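## Task

The rack's front face holds twelve drive blanks in three rows of four. Push each blank that sticks out all the way in until it stops and latches. The exception is the blank in the middle row, second from the right when facing the rack: leave it untouched. The rack is free-standing, so it must not tilt more than a little (a larger tilt fails the task) and must finish in its original place.

## Robot and tools

Robot: two 6-joint arms, left_arm and right_arm, each ending in a two-finger parallel gripper with a wrist camera. Cameras: cam_high (fixed, on a stand behind the arms), cam_left_wrist and cam_right_wrist, each 672x504 pixels.

Frame: all reported positions and all offsets use the scene frame. The origin sits at table-top height, midway between the arms' nominal bases. +x points out over the table, +z points up, and left_arm is on the +y side. These names do not match image left and right. Measured bases: left_arm at (+0.010, +0.243, 0) m and right_arm at (-0.002, -0.363, 0) m, both yawed only slightly. The fingers point along the gripper's +z axis and open and close along its y axis. end_effector_position is the point between the finger pads, about 1 cm behind the tips. Printed positions can be a few cm off, more at long reach.

execute_actions(actions, cameras): actions is a list of actions. Each action is a table of up to 15 rows, one per 1/30 s step. A short table repeats its last row to fill 15 steps. Every row is one flat list of 14 numbers, each in [-1, 1]: dx, dy, dz, rx, ry, rz, opening for left_arm, then the same seven for right_arm. Both arms are always included. dx..rz are offsets, not poses. They are measured from that arm's Hand target at the start of the action, and every row counts from that same start. Scale: 1.0 equals 0.6 m for dx, dy, dz and 180 degrees for rx, ry, rz. rx, ry, rz form a single rotation vector, turning about the hand position. Sending the same offset again moves the hand further. All six zeros re-commands the present Hand target. Opening is absolute: +1 is fully open (0.093 m) and -1 is closed. Send the current opening to leave a gripper unchanged, because 0 is a real command. An empty actions list returns state plus all camera images.

move(target, speed, blend, opening_speed, grip_force, blocking, cameras): drives straight-line paths. target is one 14-number row in the same layout and scale as above, or a list of up to 15 such rows. Every row is an offset from the Hand targets at the start of the move, not from the row before. speed is the top path speed in m/s, from 0.002 to 2.9, default 0.25. It can be one value or one per target. Rotation is capped at twice that value in rad/s. blend, in m, rounds corners at intermediate targets. The default 0 stops at each target. opening_speed sets how fast openings change, in units per second on the -1..+1 scale, minimum 0.2. grip_force is the pad force limit in N (10 to 50), one value or one per arm, and it persists. blocking=false returns after about 0.5 s while the move continues. A move lasts at most 10 s. It does not avoid obstacles or the other arm. Faster moves lag and overshoot more and hit harder. Aiming far past a contact presses harder. Keep paths away from an arm's own base. The result adds a move: line. done means the arm is at rest within 10 mm and 2 degrees. Other words include off_target, moving, held and fault. limits=paced means the pose was clipped. limits=held means steps were withheld.

wait(seconds 0-10) lets time pass while holding commands. stop brakes a running move. zoom_image(camera, region [x0,y0,x1,y1] in pixels, at most 504x504) magnifies the latest image. read_manual gives licence texts only. finished_scene(scene) ends the current scene and cannot be undone.

Results: each arm's end_effector_position (m) and end_effector_quat_wxyz; Hand target, which is the last commanded pose after clipping and the base for the next offsets; grip_measured (+1 open, -1 closed; pads meet near -0.94); Joint positions, whose last entry is the finger opening in m; joint torques; joint velocities; motor temperatures; and Tool commands. A gripper often rests short of its Hand target. Waiting will not close that gap. Send another command, or the missing distance as an offset. Each control step limits commanded orientation to within 40 degrees of the measured one, so check the tilt after moves and correct it. A blocked arm keeps pushing until you command it back behind its gripper.

For this job: close the gripper and use the fingertips to press each protruding blank along -x, toward the rack. Move slowly near contact. Push only until the blank latches, then back off. Avoid hitting the rack hard or pushing it so that it slides or tilts. Never press the excluded blank. Keep the two arms, grippers and wrist cameras well apart, because contact between arms can fail the scene. Do not strain a camera cable or let anything fall off the table. Avoid fault stops. Long stretched or stalled pushes heat motors: MOTOR HOT appears at 75 °C, the arm folds and idles at 90 °C, and it goes limp at 100 °C. Before finishing, check with cam_high that every other blank sits flush and the rack has not moved.

Each tool is called after ">>>" as name(argument=value, ...), one argument or row to a line, values as JSON.

## Session

>>> execute_actions(
  actions=[],
)

Scene clock: 0.00 s.
left_arm: end_effector_position=(+0.4004, +0.2251, +0.0973) grip_measured=+1.000 end_effector_quat_wxyz=(+0.591, +0.022, +0.806, -0.005) | right_arm: end_effector_position=(+0.3766, -0.3743, +0.0666) grip_measured=+1.000 end_effector_quat_wxyz=(+0.537, +0.038, +0.838, -0.091)
Joint positions: left_arm=[-0.069 1.556 0.352 0.898 -0.015 0.015 0.093] | right_arm=[0.086 1.588 0.356 0.797 0.279 0.006 0.093]
Joint velocities: within noise
Joint torques (N m): no reading
Motor temperatures (°C): left_arm=[30 42 35 33 29 29 28] | right_arm=[25 39 38 42 26 24 29]
Heat: left arm: 42 °C; right arm: 42 °C.
Hand target: left_arm +0.4037, +0.2249, +0.1055; +0.601, +0.022, +0.799, -0.005 | right_arm +0.3780, -0.3742, +0.0692; +0.540, +0.039, +0.836, -0.090
Tool commands: left_gripper/opening=+1.0 right_gripper/opening=+1.0

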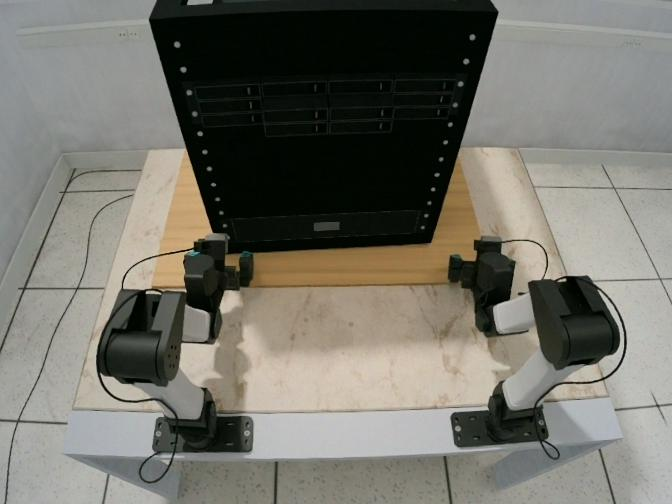

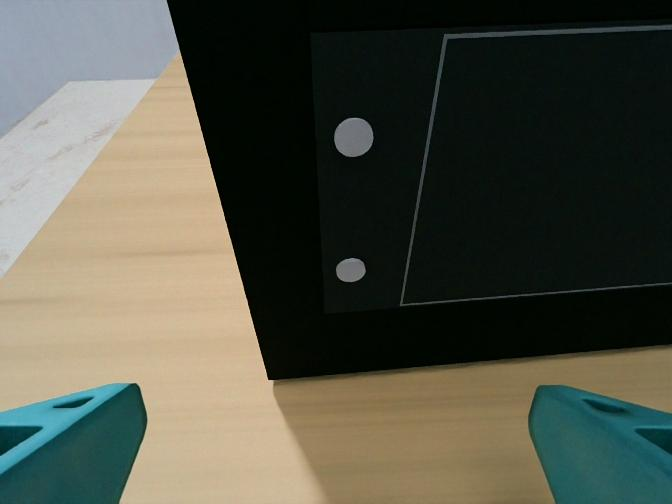

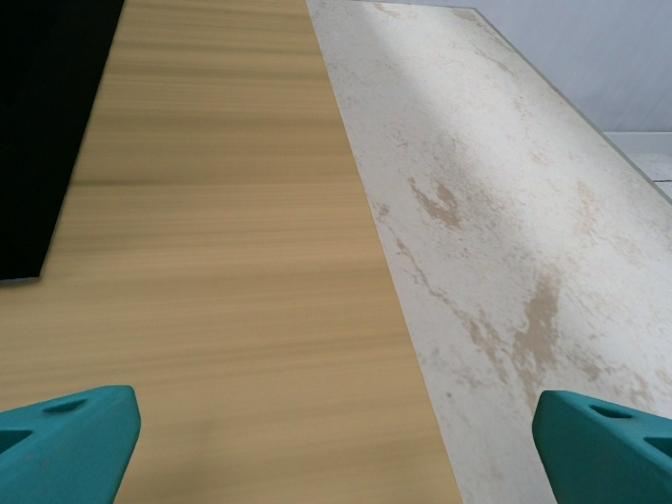

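>>> zoom_image(
  camera="cam_high",
  region=[180, 60, 330, 150],
)

>>> zoom_image(
  camera="cam_high",
  region=[320, 60, 480, 150],
)

Scaled by 3.360 from the camera's 672x504 image, which has a finer 960x720 frame.

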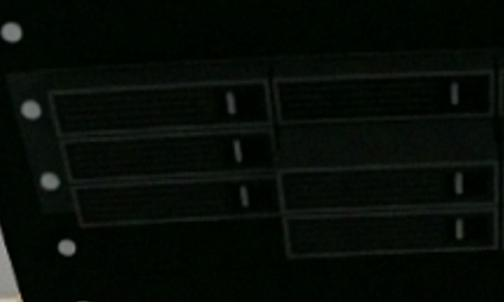

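Scaled by 3.150 from the camera's 672x504 image, which has a finer 960x720 frame.

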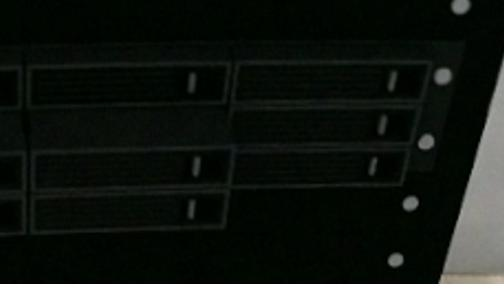

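>>> move(
  target=[-0.206, -0.175, 0.574, 0, -0.089, 0, 1, 0, 0, 0, 0, 0, 0, 1],
  speed=0.2,
  cameras=["all"],
)

Scene clock: 84.40 s.
left_arm: end_effector_position=(+0.2817, +0.1186, +0.4410) grip_measured=+1.000 end_effector_quat_wxyz=(+0.702, +0.027, +0.712, -0.003) | right_arm: end_effector_position=(+0.3766, -0.3743, +0.0666) grip_measured=+1.000 end_effector_quat_wxyz=(+0.537, +0.038, +0.838, -0.091)
Joint positions: left_arm=[-0.863 0.925 1.184 -0.28 -0.802 0.018 0.093] | right_arm=[0.086 1.588 0.356 0.797 0.279 0.006 0.093]
Joint torques (N m): left_arm=[-0.96 -0.79 8.98 2.2 -0.22 0.11] | right_arm=[-0.31 -6.76 4.59 1.79 0.1 -0.04]
Motor temperatures (°C): left_arm=[30 43 37 39 28 28 27] | right_arm=[25 42 41 45 25 24 28]
Heat: left arm: 43 °C; right arm: 45 °C.
Hand target: left_arm +0.2801, +0.1200, +0.4499; +0.707, +0.023, +0.707, -0.002 | right_arm +0.3780, -0.3742, +0.0692; +0.540, +0.039, +0.836, -0.090
Off the commanded pose: left_arm 0.009 m, 1 deg | right_arm 0.003 m, 0 deg.
move: done

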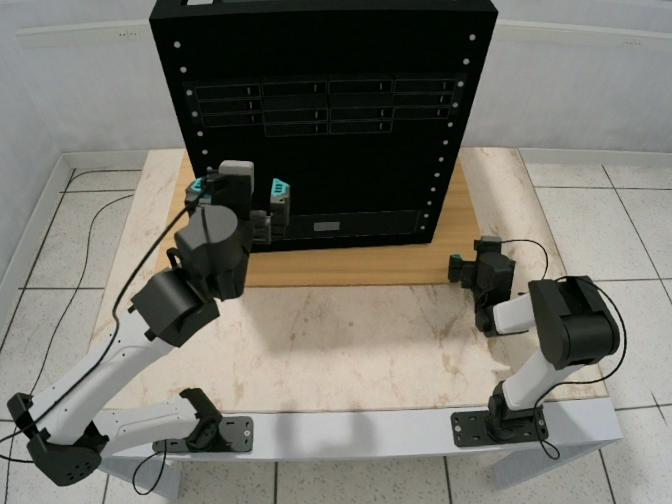

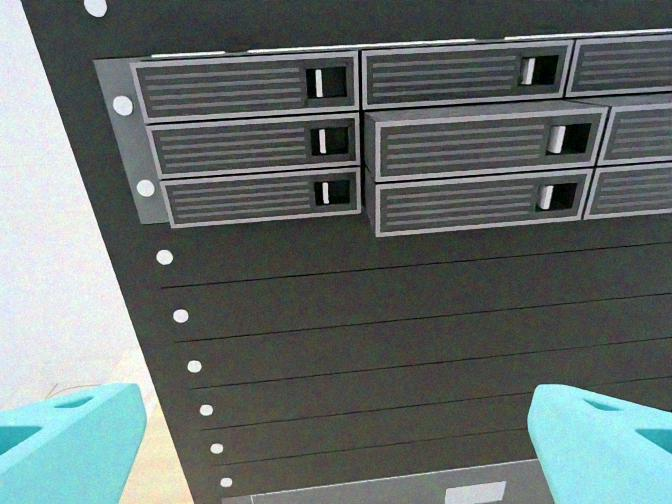

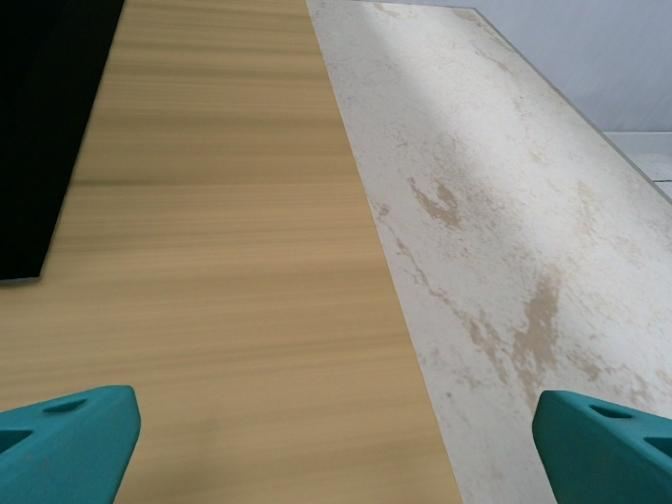

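>>> zoom_image(
  camera="cam_left_wrist",
  region=[90, 20, 380, 250],
)

>>> zoom_image(
  camera="cam_left_wrist",
  region=[350, 20, 672, 250],
)

Scaled by 1.738 from the camera's 672x504 image, which has a finer 960x720 frame.

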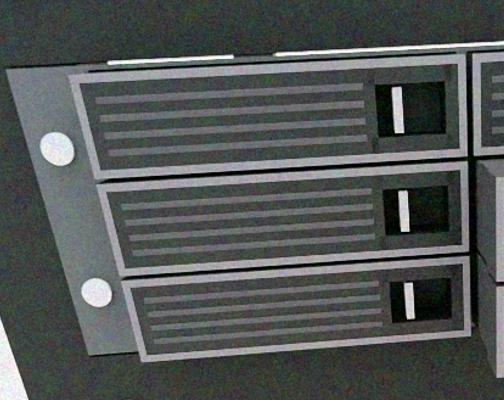

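Scaled by 1.565 from the camera's 672x504 image, which has a finer 960x720 frame.

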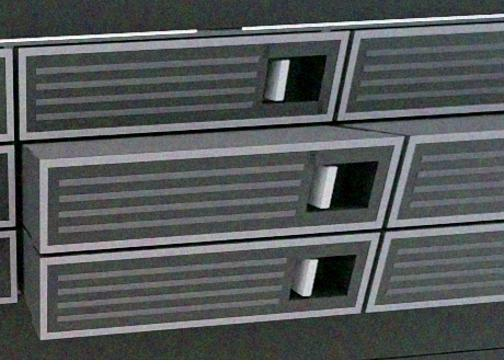

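>>> move(
  target=[0, 0, 0, 0, 0, 0, 1, -0.163, 0.3737, 0.651, 0.0232, -0.1344, 0.0585, 1],
  speed=0.2,
  cameras=["all"],
)

Scene clock: 105.20 s.
left_arm: end_effector_position=(+0.2817, +0.1186, +0.4410) grip_measured=+1.000 end_effector_quat_wxyz=(+0.702, +0.027, +0.712, -0.003) | right_arm: end_effector_position=(+0.2806, -0.1504, +0.4546) grip_measured=+1.000 end_effector_quat_wxyz=(+0.707, -0.002, +0.707, +0.005)
Joint positions: left_arm=[-0.863 0.925 1.184 -0.281 -0.802 0.018 0.093] | right_arm=[1.066 1.228 1.363 -0.135 1.063 0.005 0.093]
Joint torques (N m): left_arm=[-0.98 -0.8 8.98 2.19 -0.2 0.11] | right_arm=[0.34 -3.32 7.83 1.39 0.19 -0.13]
Heat: left arm: 42 °C; right arm: 45 °C.
Hand target: left_arm +0.2801, +0.1199, +0.4499; +0.707, +0.023, +0.707, -0.002 | right_arm +0.2802, -0.1498, +0.4598; +0.707, +0.000, +0.707, +0.000
Off the commanded pose: left_arm 0.009 m, 1 deg | right_arm 0.005 m, 1 deg.
move: done

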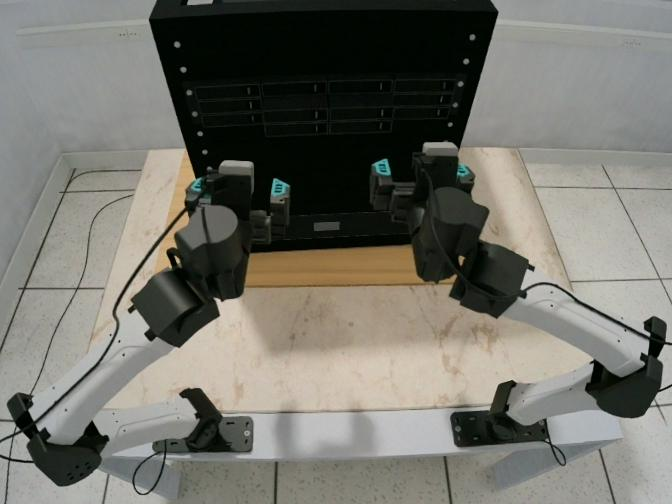

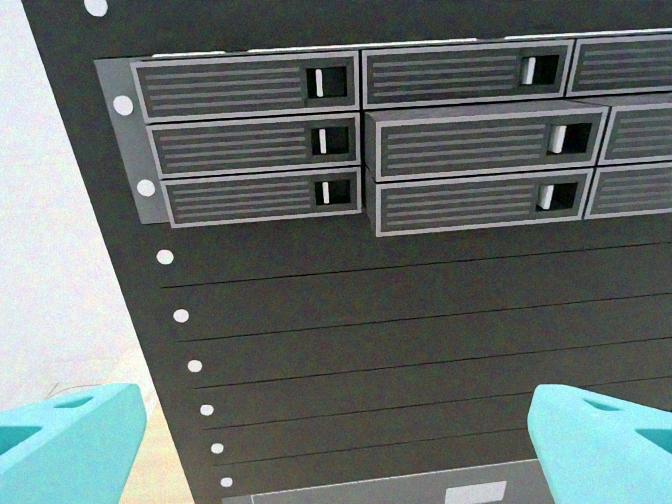

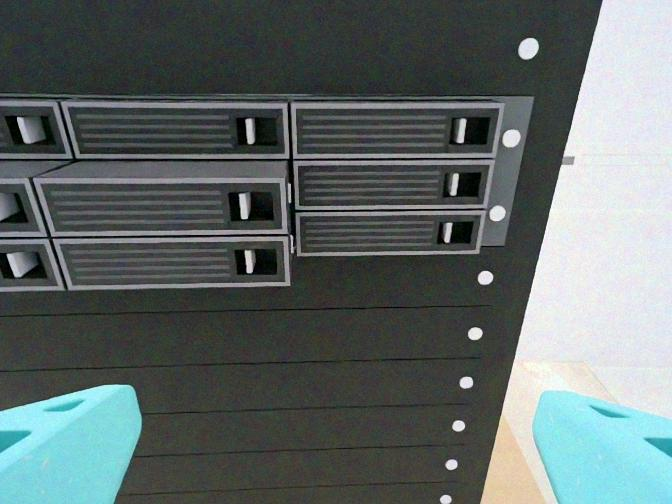

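>>> zoom_image(
  camera="cam_right_wrist",
  region=[0, 80, 300, 300],
)

>>> zoom_image(
  camera="cam_right_wrist",
  region=[270, 80, 540, 270],
)

Scaled by 1.680 from the camera's 672x504 image, which has a finer 960x720 frame.

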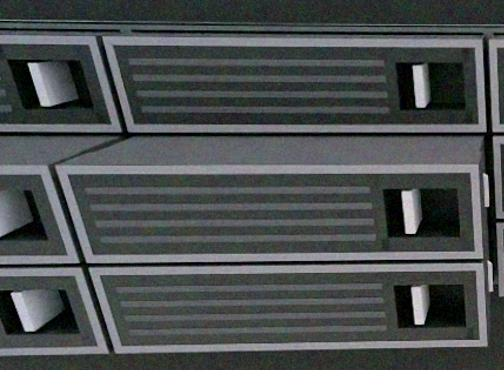

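Scaled by 1.867 from the camera's 672x504 image, which has a finer 960x720 frame.

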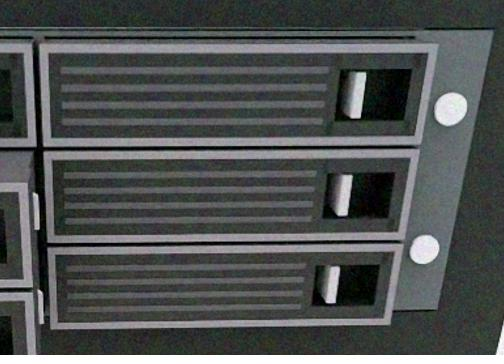

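>>> zoom_image(
  camera="cam_left_wrist",
  region=[0, 350, 200, 504],
)

>>> zoom_image(
  camera="cam_left_wrist",
  region=[480, 350, 672, 504],
)

Scaled by 2.520 from the camera's 672x504 image, which has a finer 960x720 frame.

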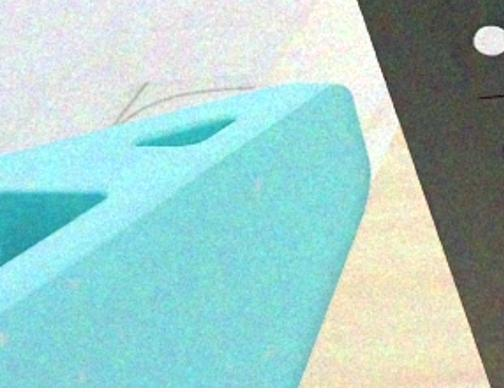

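Scaled by 2.625 from the camera's 672x504 image, which has a finer 960x720 frame.

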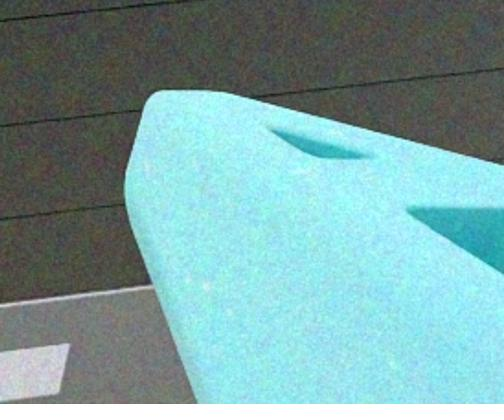

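>>> move(
  target=[0.0833, 0, 0, 0, 0, 0, 1, 0, 0, 0, 0, 0, 0, 1],
  speed=0.1,
  cameras=["cam_left_wrist"],
)

Scene clock: 229.93 s.
left_arm: end_effector_position=(+0.3293, +0.1196, +0.4347) grip_measured=+1.000 end_effector_quat_wxyz=(+0.694, +0.027, +0.719, +0.007) | right_arm: end_effector_position=(+0.2806, -0.1505, +0.4545) grip_measured=+1.000 end_effector_quat_wxyz=(+0.707, -0.002, +0.707, +0.005)
Joint positions: left_arm=[-0.683 1.046 1.222 -0.22 -0.638 0.021 0.093] | right_arm=[1.066 1.228 1.363 -0.136 1.064 0.004 0.093]
Joint torques (N m): left_arm=[0.4 -2.14 9.62 2.53 0.14 0.1] | right_arm=[0.34 -3.3 7.83 1.41 0.19 -0.12]
Motor temperatures (°C): left_arm=[29 38 44 40 27 27 26] | right_arm=[25 37 46 43 25 23 28]
Heat: left arm: 44 °C; right arm: 46 °C.
Hand target: left_arm +0.3300, +0.1199, +0.4499; +0.706, +0.023, +0.707, -0.002 | right_arm +0.2802, -0.1498, +0.4597; +0.707, +0.000, +0.707, +0.000
Off the commanded pose: left_arm 0.015 m, 2 deg | right_arm 0.005 m, 1 deg.
move: off_target (left_arm)
Images, in order (width x height): cam_left_wrist 672x504.

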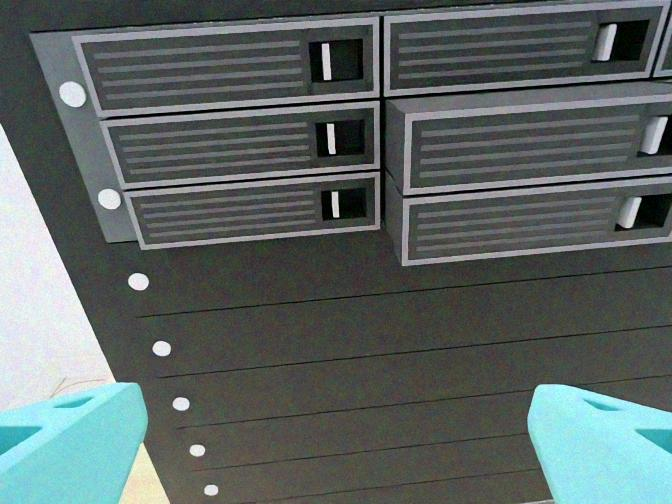

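>>> zoom_image(
  camera="cam_left_wrist",
  region=[20, 0, 400, 290],
)

>>> zoom_image(
  camera="cam_left_wrist",
  region=[370, 0, 672, 290],
)

Scaled by 1.326 from the camera's 672x504 image, which has a finer 960x720 frame.

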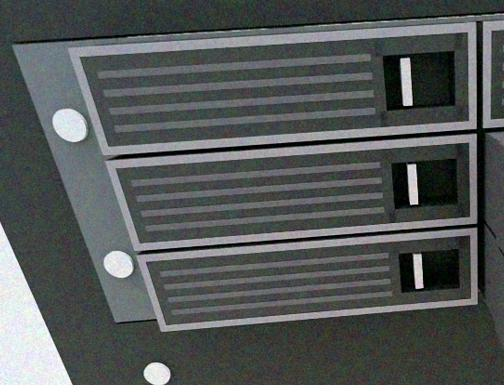

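Scaled by 1.669 from the camera's 672x504 image, which has a finer 960x720 frame.

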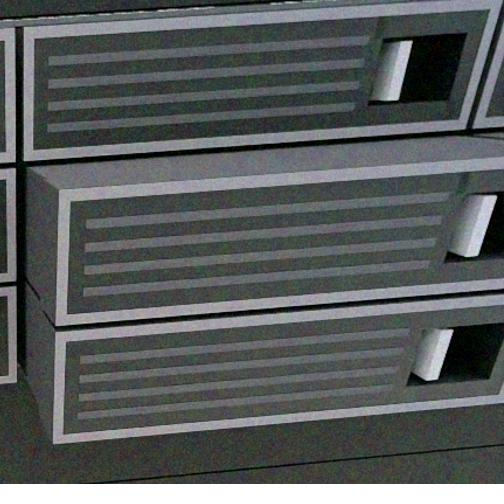

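>>> move(
  target=[0.0683, -0.138, 0.0017, -0.0119, -0.1409, 0.0092, -0.96, 0, 0, 0, 0, 0, 0, 1],
  speed=0.1,
  cameras=["all"],
)

Scene clock: 344.70 s.
left_arm: end_effector_position=(+0.3724, +0.0408, +0.4495) grip_measured=-0.955 end_effector_quat_wxyz=(+0.842, -0.003, +0.539, +0.002) | right_arm: end_effector_position=(+0.2806, -0.1505, +0.4545) grip_measured=+1.000 end_effector_quat_wxyz=(+0.707, -0.002, +0.707, +0.005)
Joint positions: left_arm=[-0.787 1.42 1.038 0.956 -0.691 0.388 0] | right_arm=[1.066 1.228 1.363 -0.136 1.064 0.004 0.093]
Joint torques (N m): left_arm=[-0.98 -5.65 7.47 1.89 0.22 0.1] | right_arm=[0.34 -3.3 7.86 1.41 0.19 -0.12]
Heat: left arm: 46 °C; right arm: 47 °C.
Hand target: left_arm +0.3710, +0.0372, +0.4510; +0.845, -0.001, +0.535, +0.000 | right_arm +0.2802, -0.1498, +0.4597; +0.707, +0.000, +0.707, +0.000
Off the commanded pose: left_arm 0.004 m, 1 deg | right_arm 0.005 m, 1 deg.
move: done

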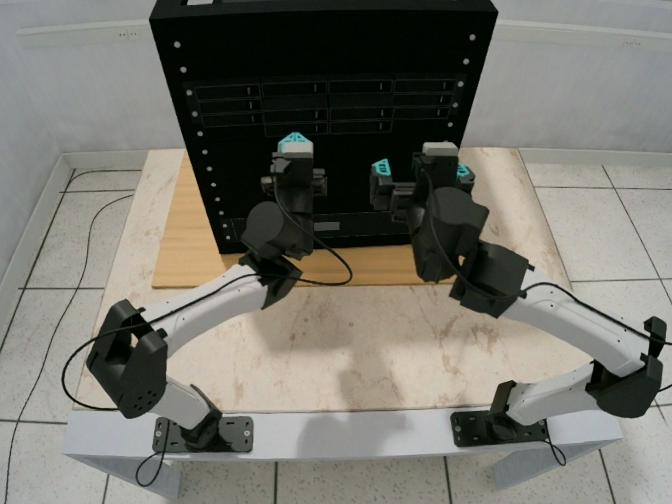

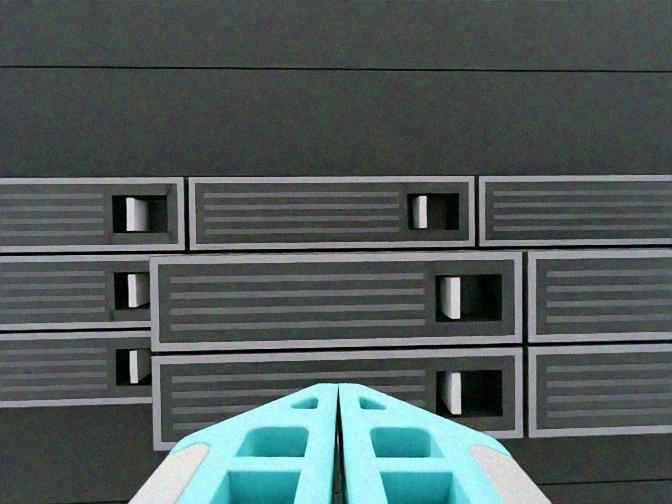

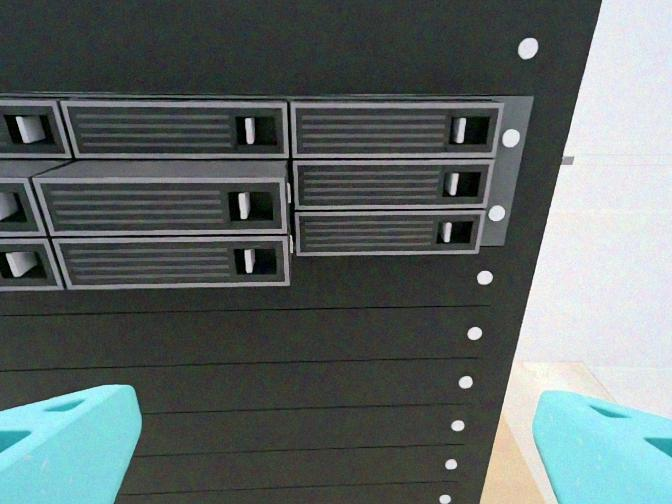

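>>> move(
  target=[0.02, 0, -0.0133, 0, 0, 0, -0.96, 0, 0, 0, 0, 0, 0, 1],
  speed=0.05,
  cameras=["cam_left_wrist", "cam_right_wrist"],
)

Scene clock: 364.90 s.
left_arm: end_effector_position=(+0.3815, +0.0374, +0.4400) grip_measured=-0.955 end_effector_quat_wxyz=(+0.840, +0.001, +0.542, +0.007) | right_arm: end_effector_position=(+0.2806, -0.1505, +0.4545) grip_measured=+1.000 end_effector_quat_wxyz=(+0.707, -0.002, +0.707, +0.005)
Joint positions: left_arm=[-0.775 1.456 1.038 0.977 -0.682 0.387 0] | right_arm=[1.066 1.228 1.363 -0.136 1.064 0.004 0.093]
Joint torques (N m): left_arm=[0.32 -5.94 7.69 1.94 0.36 -0.09] | right_arm=[0.35 -3.3 7.84 1.41 0.19 -0.12]
Heat: left arm: 45 °C; right arm: 47 °C.
Hand target: left_arm +0.3829, +0.0371, +0.4431; +0.845, -0.001, +0.535, +0.000 | right_arm +0.2802, -0.1498, +0.4597; +0.707, +0.000, +0.707, +0.000
Off the commanded pose: left_arm 0.003 m, 1 deg | right_arm 0.005 m, 1 deg.
move: done
Images, in order (width x height): cam_left_wrist 672x504, cam_right_wrist 672x504.

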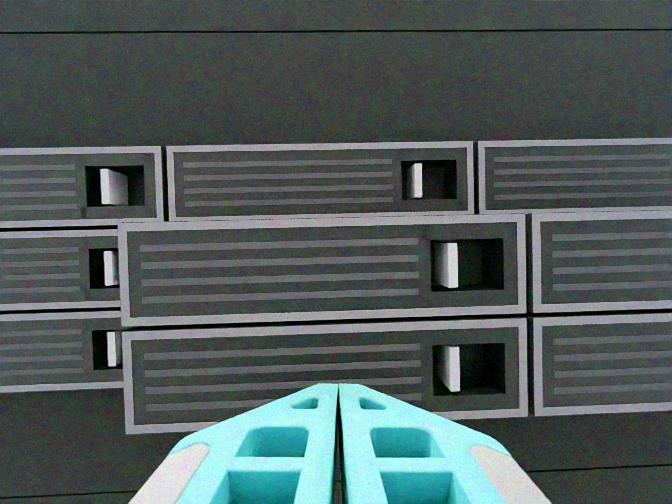

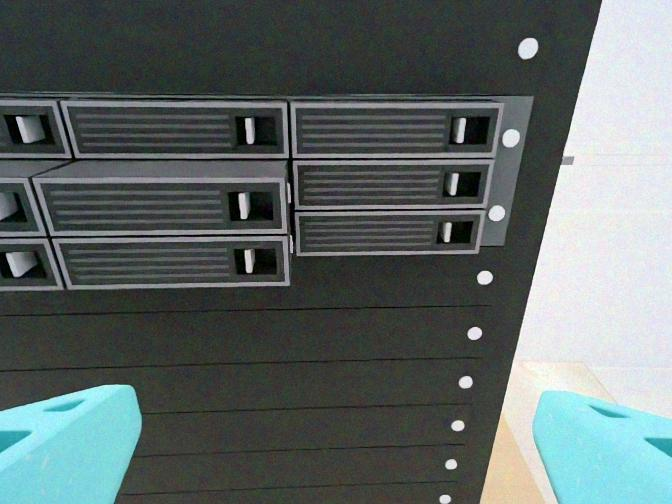

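>>> move(
  target=[0.0133, 0, 0, 0, 0, 0, -0.96, 0, 0, 0, 0, 0, 0, 1],
  speed=0.03,
  cameras=["cam_left_wrist", "cam_right_wrist"],
)

Scene clock: 374.57 s.
left_arm: end_effector_position=(+0.3894, +0.0375, +0.4331) grip_measured=-0.955 end_effector_quat_wxyz=(+0.838, +0.005, +0.546, +0.011) | right_arm: end_effector_position=(+0.2806, -0.1505, +0.4545) grip_measured=+1.000 end_effector_quat_wxyz=(+0.707, -0.002, +0.707, +0.005)
Joint positions: left_arm=[-0.758 1.475 1.038 0.979 -0.668 0.379 0] | right_arm=[1.066 1.228 1.363 -0.136 1.064 0.004 0.093]
Joint torques (N m): left_arm=[0.31 -6.06 9.35 1.88 0.32 -0.11] | right_arm=[0.34 -3.3 7.84 1.41 0.19 -0.13]
Heat: left arm: 45 °C; right arm: 47 °C.
Hand target: left_arm +0.3909, +0.0371, +0.4430; +0.845, -0.001, +0.535, +0.000 | right_arm +0.2802, -0.1498, +0.4597; +0.707, +0.000, +0.707, +0.000
Off the commanded pose: left_arm 0.010 m, 2 deg | right_arm 0.005 m, 1 deg.
move: done
Images, in order (width x height): cam_left_wrist 672x504, cam_right_wrist 672x504.

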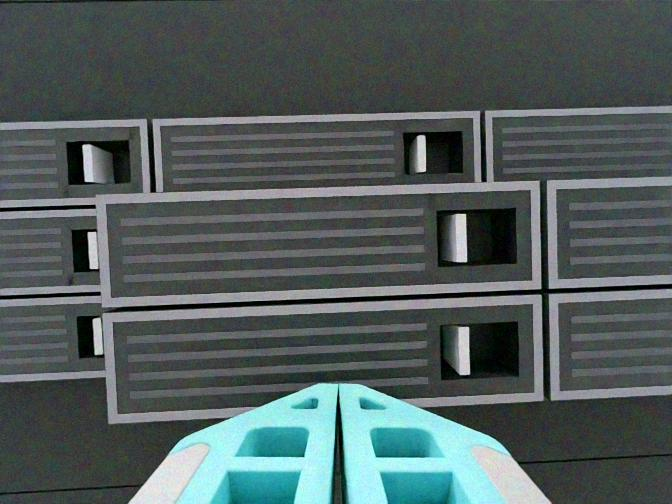

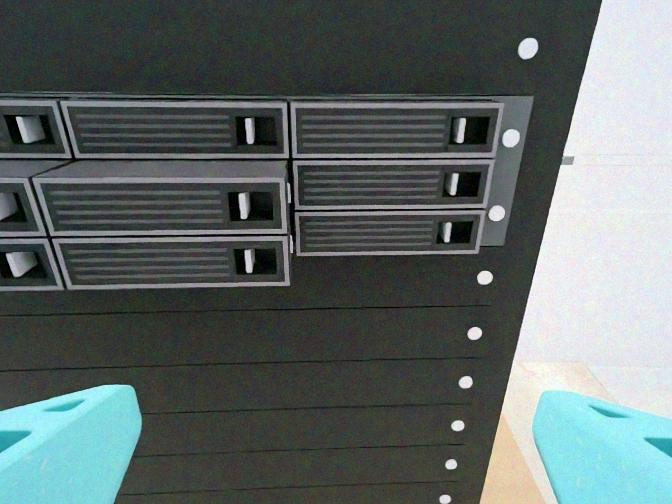

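>>> move(
  target=[-0.005, 0, 0.015, -0.007, -0.0083, -0.0039, -0.96, 0, 0, 0, 0, 0, 0, 1],
  speed=0.04,
  cameras=["cam_left_wrist"],
)

Scene clock: 401.67 s.
left_arm: end_effector_position=(+0.3879, +0.0369, +0.4383) grip_measured=-0.955 end_effector_quat_wxyz=(+0.842, +0.002, +0.539, +0.003) | right_arm: end_effector_position=(+0.2806, -0.1505, +0.4545) grip_measured=+1.000 end_effector_quat_wxyz=(+0.707, -0.002, +0.707, +0.005)
Joint positions: left_arm=[-0.758 1.475 1.044 0.99 -0.658 0.372 0] | right_arm=[1.066 1.228 1.363 -0.136 1.064 0.004 0.093]
Joint torques (N m): left_arm=[0.16 -6.26 9.7 1.93 0.35 -0.14] | right_arm=[0.34 -3.3 7.83 1.4 0.19 -0.13]
Heat: left arm: 47 °C; right arm: 48 °C.
Hand target: left_arm +0.3879, +0.0371, +0.4519; +0.852, -0.007, +0.524, -0.011 | right_arm +0.2802, -0.1498, +0.4597; +0.707, +0.000, +0.707, +0.000
Off the commanded pose: left_arm 0.014 m, 3 deg | right_arm 0.005 m, 1 deg.
move: off_target (left_arm)
Images, in order (width x height): cam_left_wrist 672x504.

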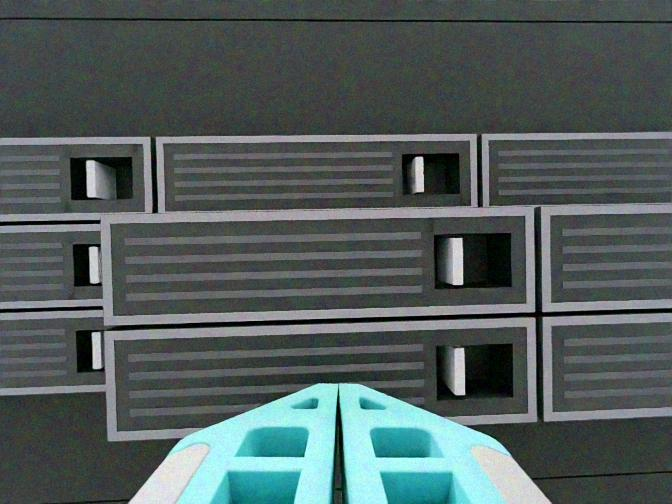

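>>> move(
  target=[0.0167, 0, 0.0083, 0, 0, 0, -0.96, 0, 0, 0, 0, 0, 0, 1],
  speed=0.02,
  cameras=["cam_left_wrist"],
)

Scene clock: 408.43 s.
left_arm: end_effector_position=(+0.3953, +0.0379, +0.4477) grip_measured=-0.955 end_effector_quat_wxyz=(+0.847, -0.004, +0.532, -0.002) | right_arm: end_effector_position=(+0.2806, -0.1505, +0.4545) grip_measured=+1.000 end_effector_quat_wxyz=(+0.707, -0.002, +0.707, +0.005)
Joint positions: left_arm=[-0.739 1.497 1.089 0.981 -0.641 0.358 0] | right_arm=[1.066 1.228 1.363 -0.136 1.064 0.004 0.093]
Joint torques (N m): left_arm=[0.4 -6.17 9.85 1.74 0.37 -0.11] | right_arm=[0.34 -3.3 7.84 1.41 0.19 -0.13]
Heat: left arm: 48 °C; right arm: 48 °C.
Hand target: left_arm +0.3980, +0.0371, +0.4568; +0.852, -0.007, +0.524, -0.011 | right_arm +0.2802, -0.1498, +0.4597; +0.707, +0.000, +0.707, +0.000
Off the commanded pose: left_arm 0.010 m, 2 deg | right_arm 0.005 m, 1 deg.
move: done
Images, in order (width x height): cam_left_wrist 672x504.

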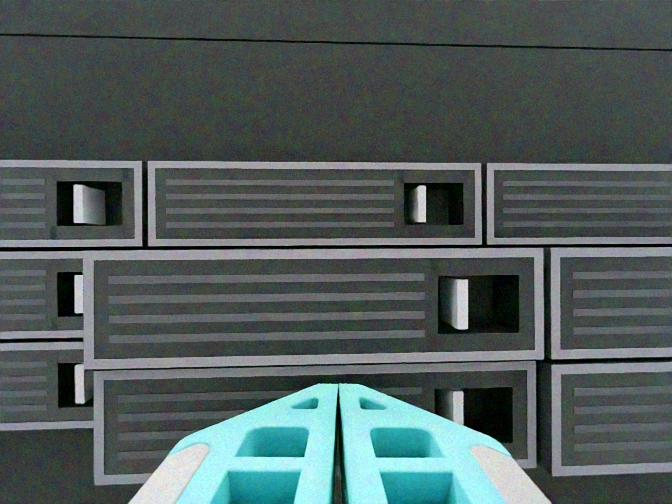

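>>> move(
  target=[0.0167, 0, -0.0067, 0, 0, 0, -0.96, 0, 0, 0, 0, 0, 0, 1],
  speed=0.02,
  cameras=["cam_left_wrist", "cam_right_wrist"],
)

Scene clock: 418.13 s.
left_arm: end_effector_position=(+0.4055, +0.0374, +0.4432) grip_measured=-0.955 end_effector_quat_wxyz=(+0.846, -0.002, +0.534, -0.001) | right_arm: end_effector_position=(+0.2806, -0.1505, +0.4545) grip_measured=+1.000 end_effector_quat_wxyz=(+0.707, -0.002, +0.707, +0.005)
Joint positions: left_arm=[-0.719 1.526 1.104 0.981 -0.623 0.345 0] | right_arm=[1.066 1.228 1.363 -0.136 1.064 0.004 0.093]
Joint torques (N m): left_arm=[0.4 -6.41 9.72 1.8 0.36 -0.11] | right_arm=[0.34 -3.32 7.84 1.41 0.19 -0.12]
Motor temperatures (°C): left_arm=[28 39 49 38 26 27 26] | right_arm=[25 34 48 41 25 23 27]
Heat: left arm: 49 °C; right arm: 48 °C.
Hand target: left_arm +0.4080, +0.0371, +0.4530; +0.852, -0.007, +0.524, -0.011 | right_arm +0.2802, -0.1498, +0.4597; +0.707, +0.000, +0.707, +0.000
Off the commanded pose: left_arm 0.010 m, 2 deg | right_arm 0.005 m, 1 deg.
move: done
Images, in order (width x height): cam_left_wrist 672x504, cam_right_wrist 672x504.

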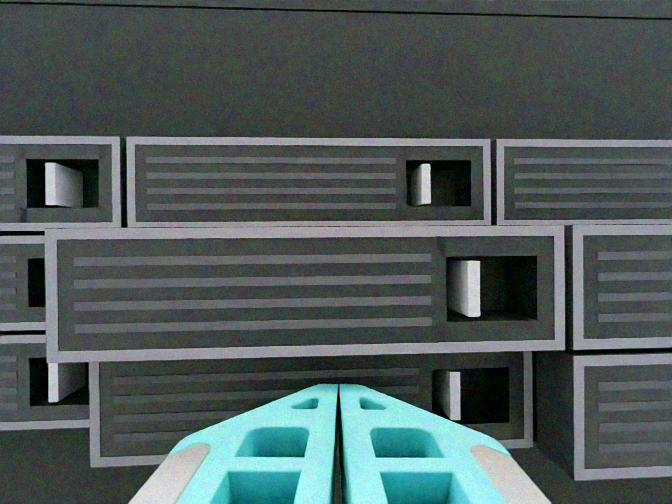

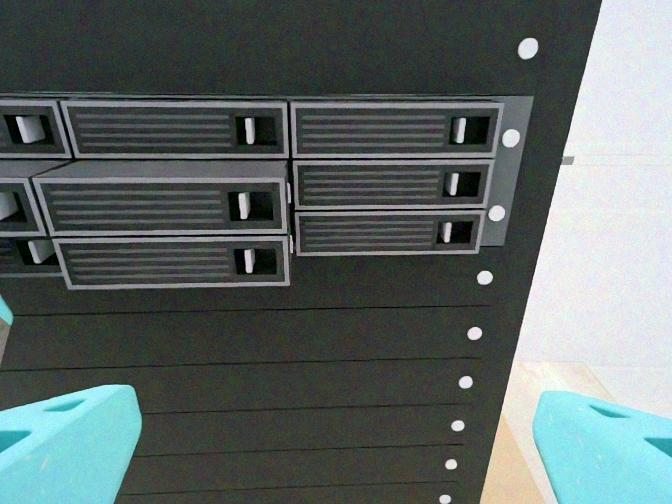

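>>> move(
  target=[0.02, 0, 0, 0, 0, 0, -0.96, 0, 0, 0, 0, 0, 0, 1],
  speed=0.03,
  cameras=["cam_left_wrist"],
)

Scene clock: 425.80 s.
left_arm: end_effector_position=(+0.4171, +0.0378, +0.4438) grip_measured=-0.955 end_effector_quat_wxyz=(+0.847, -0.004, +0.532, -0.002) | right_arm: end_effector_position=(+0.2806, -0.1505, +0.4545) grip_measured=+1.000 end_effector_quat_wxyz=(+0.707, -0.002, +0.707, +0.005)
Joint positions: left_arm=[-0.695 1.561 1.138 0.978 -0.605 0.329 0] | right_arm=[1.066 1.228 1.363 -0.136 1.064 0.004 0.093]
Joint torques (N m): left_arm=[0.39 -6.82 9.83 1.74 0.36 -0.13] | right_arm=[0.34 -3.3 7.84 1.4 0.19 -0.13]
Heat: left arm: 48 °C; right arm: 48 °C.
Hand target: left_arm +0.4200, +0.0372, +0.4530; +0.852, -0.007, +0.524, -0.011 | right_arm +0.2802, -0.1498, +0.4597; +0.707, +0.000, +0.707, +0.000
Off the commanded pose: left_arm 0.010 m, 2 deg | right_arm 0.005 m, 1 deg.
move: done
Images, in order (width x height): cam_left_wrist 672x504.

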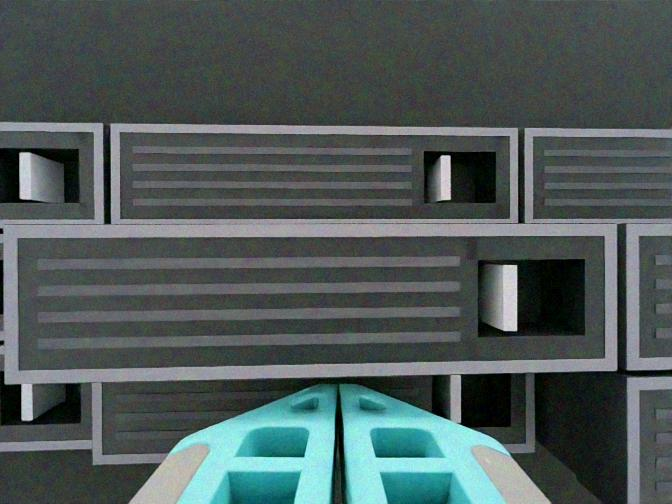

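>>> move(
  target=[0.01, 0, 0, 0, 0, 0, -0.96, 0, 0, 0, 0, 0, 0, 1],
  speed=0.02,
  cameras=["cam_left_wrist"],
)

Scene clock: 434.73 s.
left_arm: end_effector_position=(+0.4221, +0.0386, +0.4448) grip_measured=-0.955 end_effector_quat_wxyz=(+0.847, -0.007, +0.531, -0.002) | right_arm: end_effector_position=(+0.2806, -0.1505, +0.4545) grip_measured=+1.000 end_effector_quat_wxyz=(+0.707, -0.002, +0.707, +0.005)
Joint positions: left_arm=[-0.685 1.576 1.156 0.977 -0.6 0.322 0] | right_arm=[1.066 1.228 1.363 -0.136 1.064 0.004 0.093]
Joint torques (N m): left_arm=[0.5 -6.76 9.89 1.68 0.4 -0.11] | right_arm=[0.34 -3.3 7.84 1.41 0.19 -0.13]
Heat: left arm: 47 °C; right arm: 48 °C.
Hand target: left_arm +0.4261, +0.0371, +0.4528; +0.852, -0.007, +0.524, -0.011 | right_arm +0.2802, -0.1498, +0.4597; +0.707, +0.000, +0.707, +0.000
Off the commanded pose: left_arm 0.009 m, 1 deg | right_arm 0.005 m, 1 deg.
move: done
Images, in order (width x height): cam_left_wrist 672x504.

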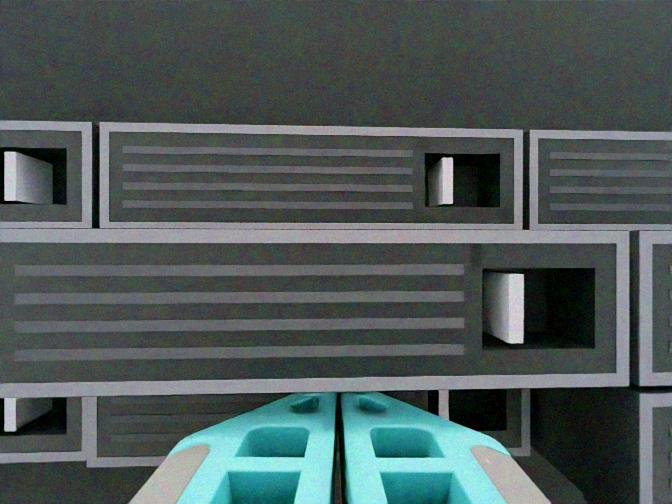

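>>> move(
  target=[0.00667, 0, 0, 0, 0, 0, -0.96, 0, 0, 0, 0, 0, 0, 1],
  speed=0.02,
  cameras=["cam_left_wrist", "cam_high"],
)

Scene clock: 443.40 s.
left_arm: end_effector_position=(+0.4261, +0.0388, +0.4450) grip_measured=-0.955 end_effector_quat_wxyz=(+0.848, -0.008, +0.531, -0.002) | right_arm: end_effector_position=(+0.2806, -0.1505, +0.4545) grip_measured=+1.000 end_effector_quat_wxyz=(+0.707, -0.002, +0.707, +0.005)
Joint positions: left_arm=[-0.678 1.588 1.168 0.974 -0.594 0.317 0] | right_arm=[1.066 1.228 1.363 -0.136 1.064 0.004 0.093]
Joint torques (N m): left_arm=[0.47 -6.87 9.96 1.66 0.4 -0.16] | right_arm=[0.34 -3.32 7.84 1.41 0.19 -0.13]
Heat: left arm: 48 °C; right arm: 48 °C.
Hand target: left_arm +0.4301, +0.0372, +0.4529; +0.852, -0.007, +0.524, -0.011 | right_arm +0.2802, -0.1498, +0.4597; +0.707, +0.000, +0.707, +0.000
Off the commanded pose: left_arm 0.009 m, 1 deg | right_arm 0.005 m, 1 deg.
move: done
Images, in order (width x height): cam_high 672x504, cam_left_wrist 672x504.

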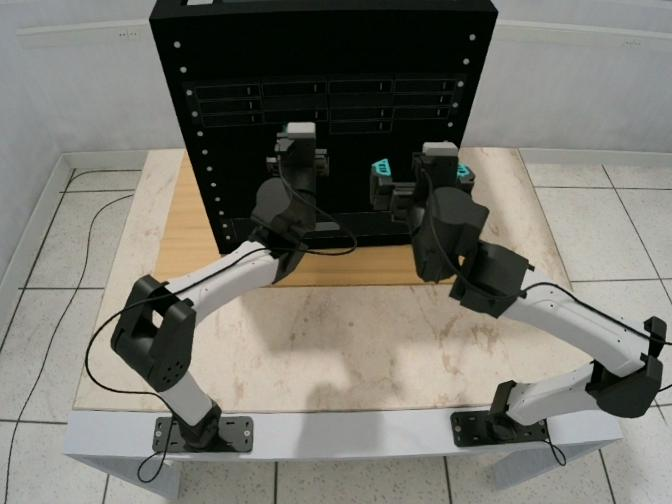

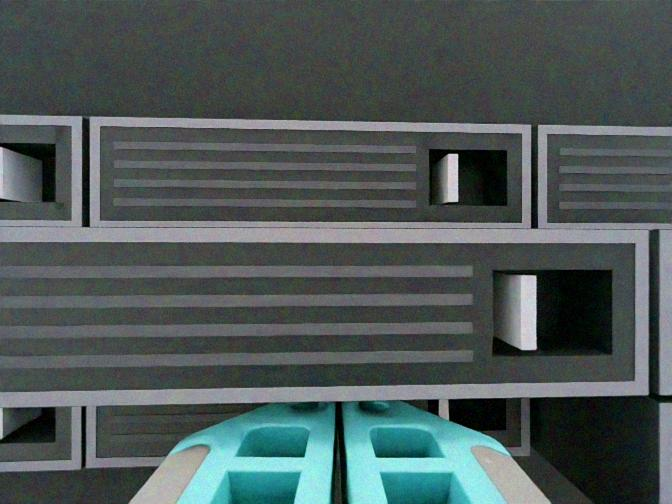

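>>> move(
  target=[0.005, 0, 0, 0, 0, 0, -0.96, 0, 0, 0, 0, 0, 0, 1],
  speed=0.02,
  cameras=["cam_left_wrist"],
)

Scene clock: 448.50 s.
left_arm: end_effector_position=(+0.4270, +0.0387, +0.4450) grip_measured=-0.955 end_effector_quat_wxyz=(+0.848, -0.008, +0.531, -0.003) | right_arm: end_effector_position=(+0.2806, -0.1505, +0.4545) grip_measured=+1.000 end_effector_quat_wxyz=(+0.707, -0.002, +0.707, +0.005)
Joint positions: left_arm=[-0.676 1.59 1.171 0.974 -0.592 0.314 0] | right_arm=[1.066 1.228 1.363 -0.136 1.064 0.004 0.093]
Joint torques (N m): left_arm=[0.79 -6.37 10.41 1.67 0.43 -0.14] | right_arm=[0.34 -3.3 7.84 1.41 0.19 -0.13]
Heat: left arm: 49 °C; right arm: 48 °C.
Hand target: left_arm +0.4331, +0.0372, +0.4528; +0.852, -0.007, +0.524, -0.011 | right_arm +0.2802, -0.1498, +0.4597; +0.707, +0.000, +0.707, +0.000
Off the commanded pose: left_arm 0.010 m, 1 deg | right_arm 0.005 m, 1 deg.
move: done
Images, in order (width x height): cam_left_wrist 672x504.

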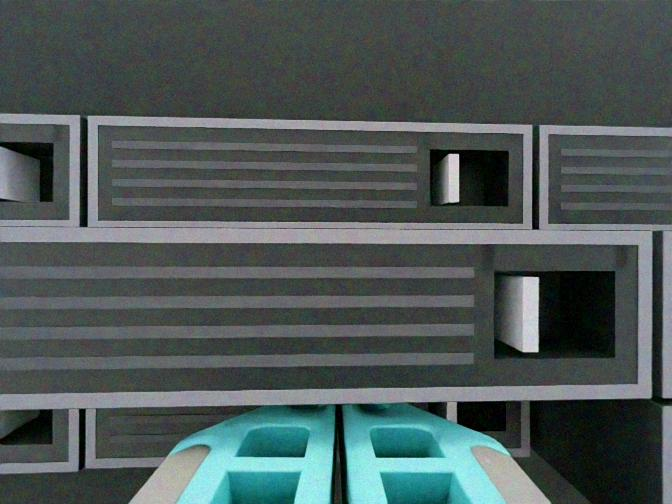

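>>> move(
  target=[0.005, 0, 0, 0, 0, 0, -0.96, 0, 0, 0, 0, 0, 0, 1],
  speed=0.02,
  cameras=["cam_left_wrist", "cam_high"],
)

Scene clock: 456.10 s.
left_arm: end_effector_position=(+0.4273, +0.0385, +0.4450) grip_measured=-0.955 end_effector_quat_wxyz=(+0.848, -0.008, +0.531, -0.004) | right_arm: end_effector_position=(+0.2806, -0.1505, +0.4545) grip_measured=+1.000 end_effector_quat_wxyz=(+0.707, -0.002, +0.707, +0.005)
Joint positions: left_arm=[-0.676 1.592 1.172 0.974 -0.592 0.312 0] | right_arm=[1.066 1.228 1.363 -0.136 1.064 0.004 0.093]
Joint torques (N m): left_arm=[1.22 -5.76 10.97 1.64 0.48 -0.12] | right_arm=[0.34 -3.32 7.84 1.41 0.19 -0.12]
Heat: left arm: 49 °C; right arm: 48 °C.
Hand target: left_arm +0.4360, +0.0372, +0.4529; +0.852, -0.007, +0.524, -0.011 | right_arm +0.2802, -0.1498, +0.4597; +0.707, +0.000, +0.707, +0.000
Off the commanded pose: left_arm 0.012 m, 1 deg | right_arm 0.005 m, 1 deg.
move: off_target (left_arm)
Images, in order (width x height): cam_high 672x504, cam_left_wrist 672x504.

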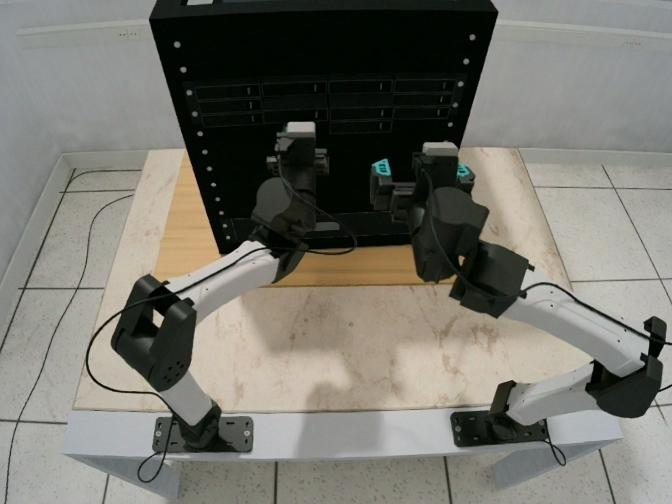

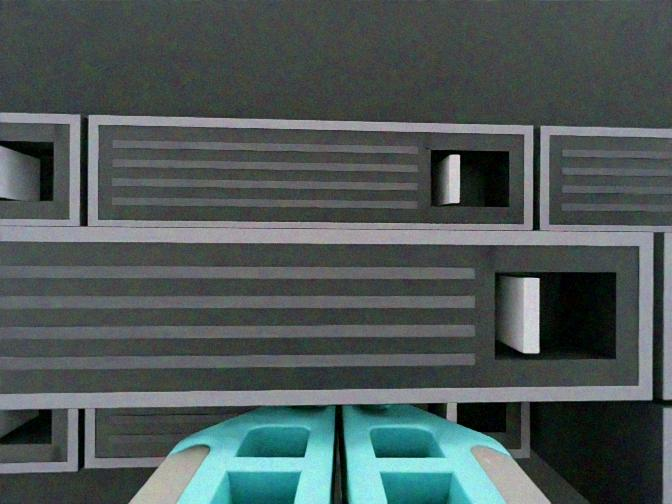

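>>> move(
  target=[-0.1, 0, 0, 0, 0, 0, -0.96, 0, 0, 0, 0, 0, 0, 1],
  speed=0.05,
  cameras=["all"],
)

Scene clock: 464.03 s.
left_arm: end_effector_position=(+0.3849, +0.0303, +0.4424) grip_measured=-0.955 end_effector_quat_wxyz=(+0.846, +0.005, +0.534, -0.009) | right_arm: end_effector_position=(+0.2806, -0.1505, +0.4545) grip_measured=+1.000 end_effector_quat_wxyz=(+0.707, -0.002, +0.707, +0.005)
Joint positions: left_arm=[-0.771 1.479 1.054 0.995 -0.648 0.368 0] | right_arm=[1.066 1.228 1.363 -0.136 1.064 0.004 0.093]
Joint torques (N m): left_arm=[-0.85 -9.48 6.83 1.93 0 0.12] | right_arm=[0.32 -3.3 7.84 1.41 0.19 -0.13]
Heat: left arm: 49 °C; right arm: 48 °C.
Hand target: left_arm +0.3761, +0.0371, +0.4528; +0.852, -0.007, +0.524, -0.011 | right_arm +0.2802, -0.1498, +0.4597; +0.707, +0.000, +0.707, +0.000
Off the commanded pose: left_arm 0.015 m, 2 deg | right_arm 0.005 m, 1 deg.
move: off_target (left_arm)

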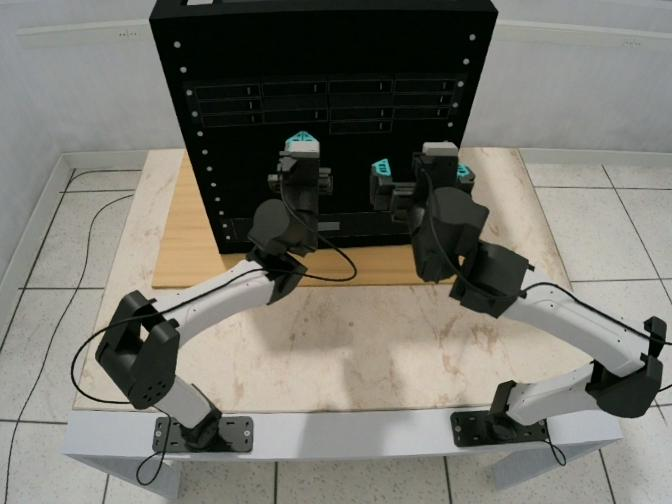

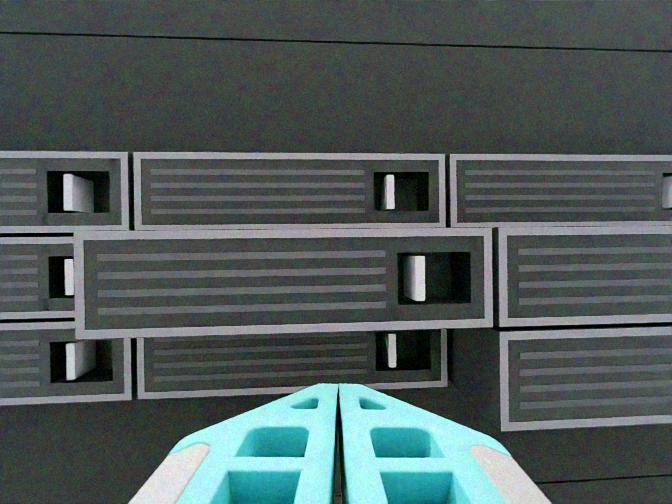

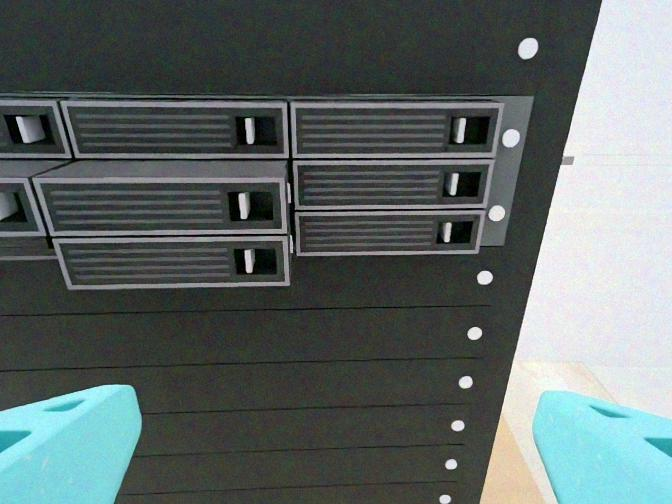

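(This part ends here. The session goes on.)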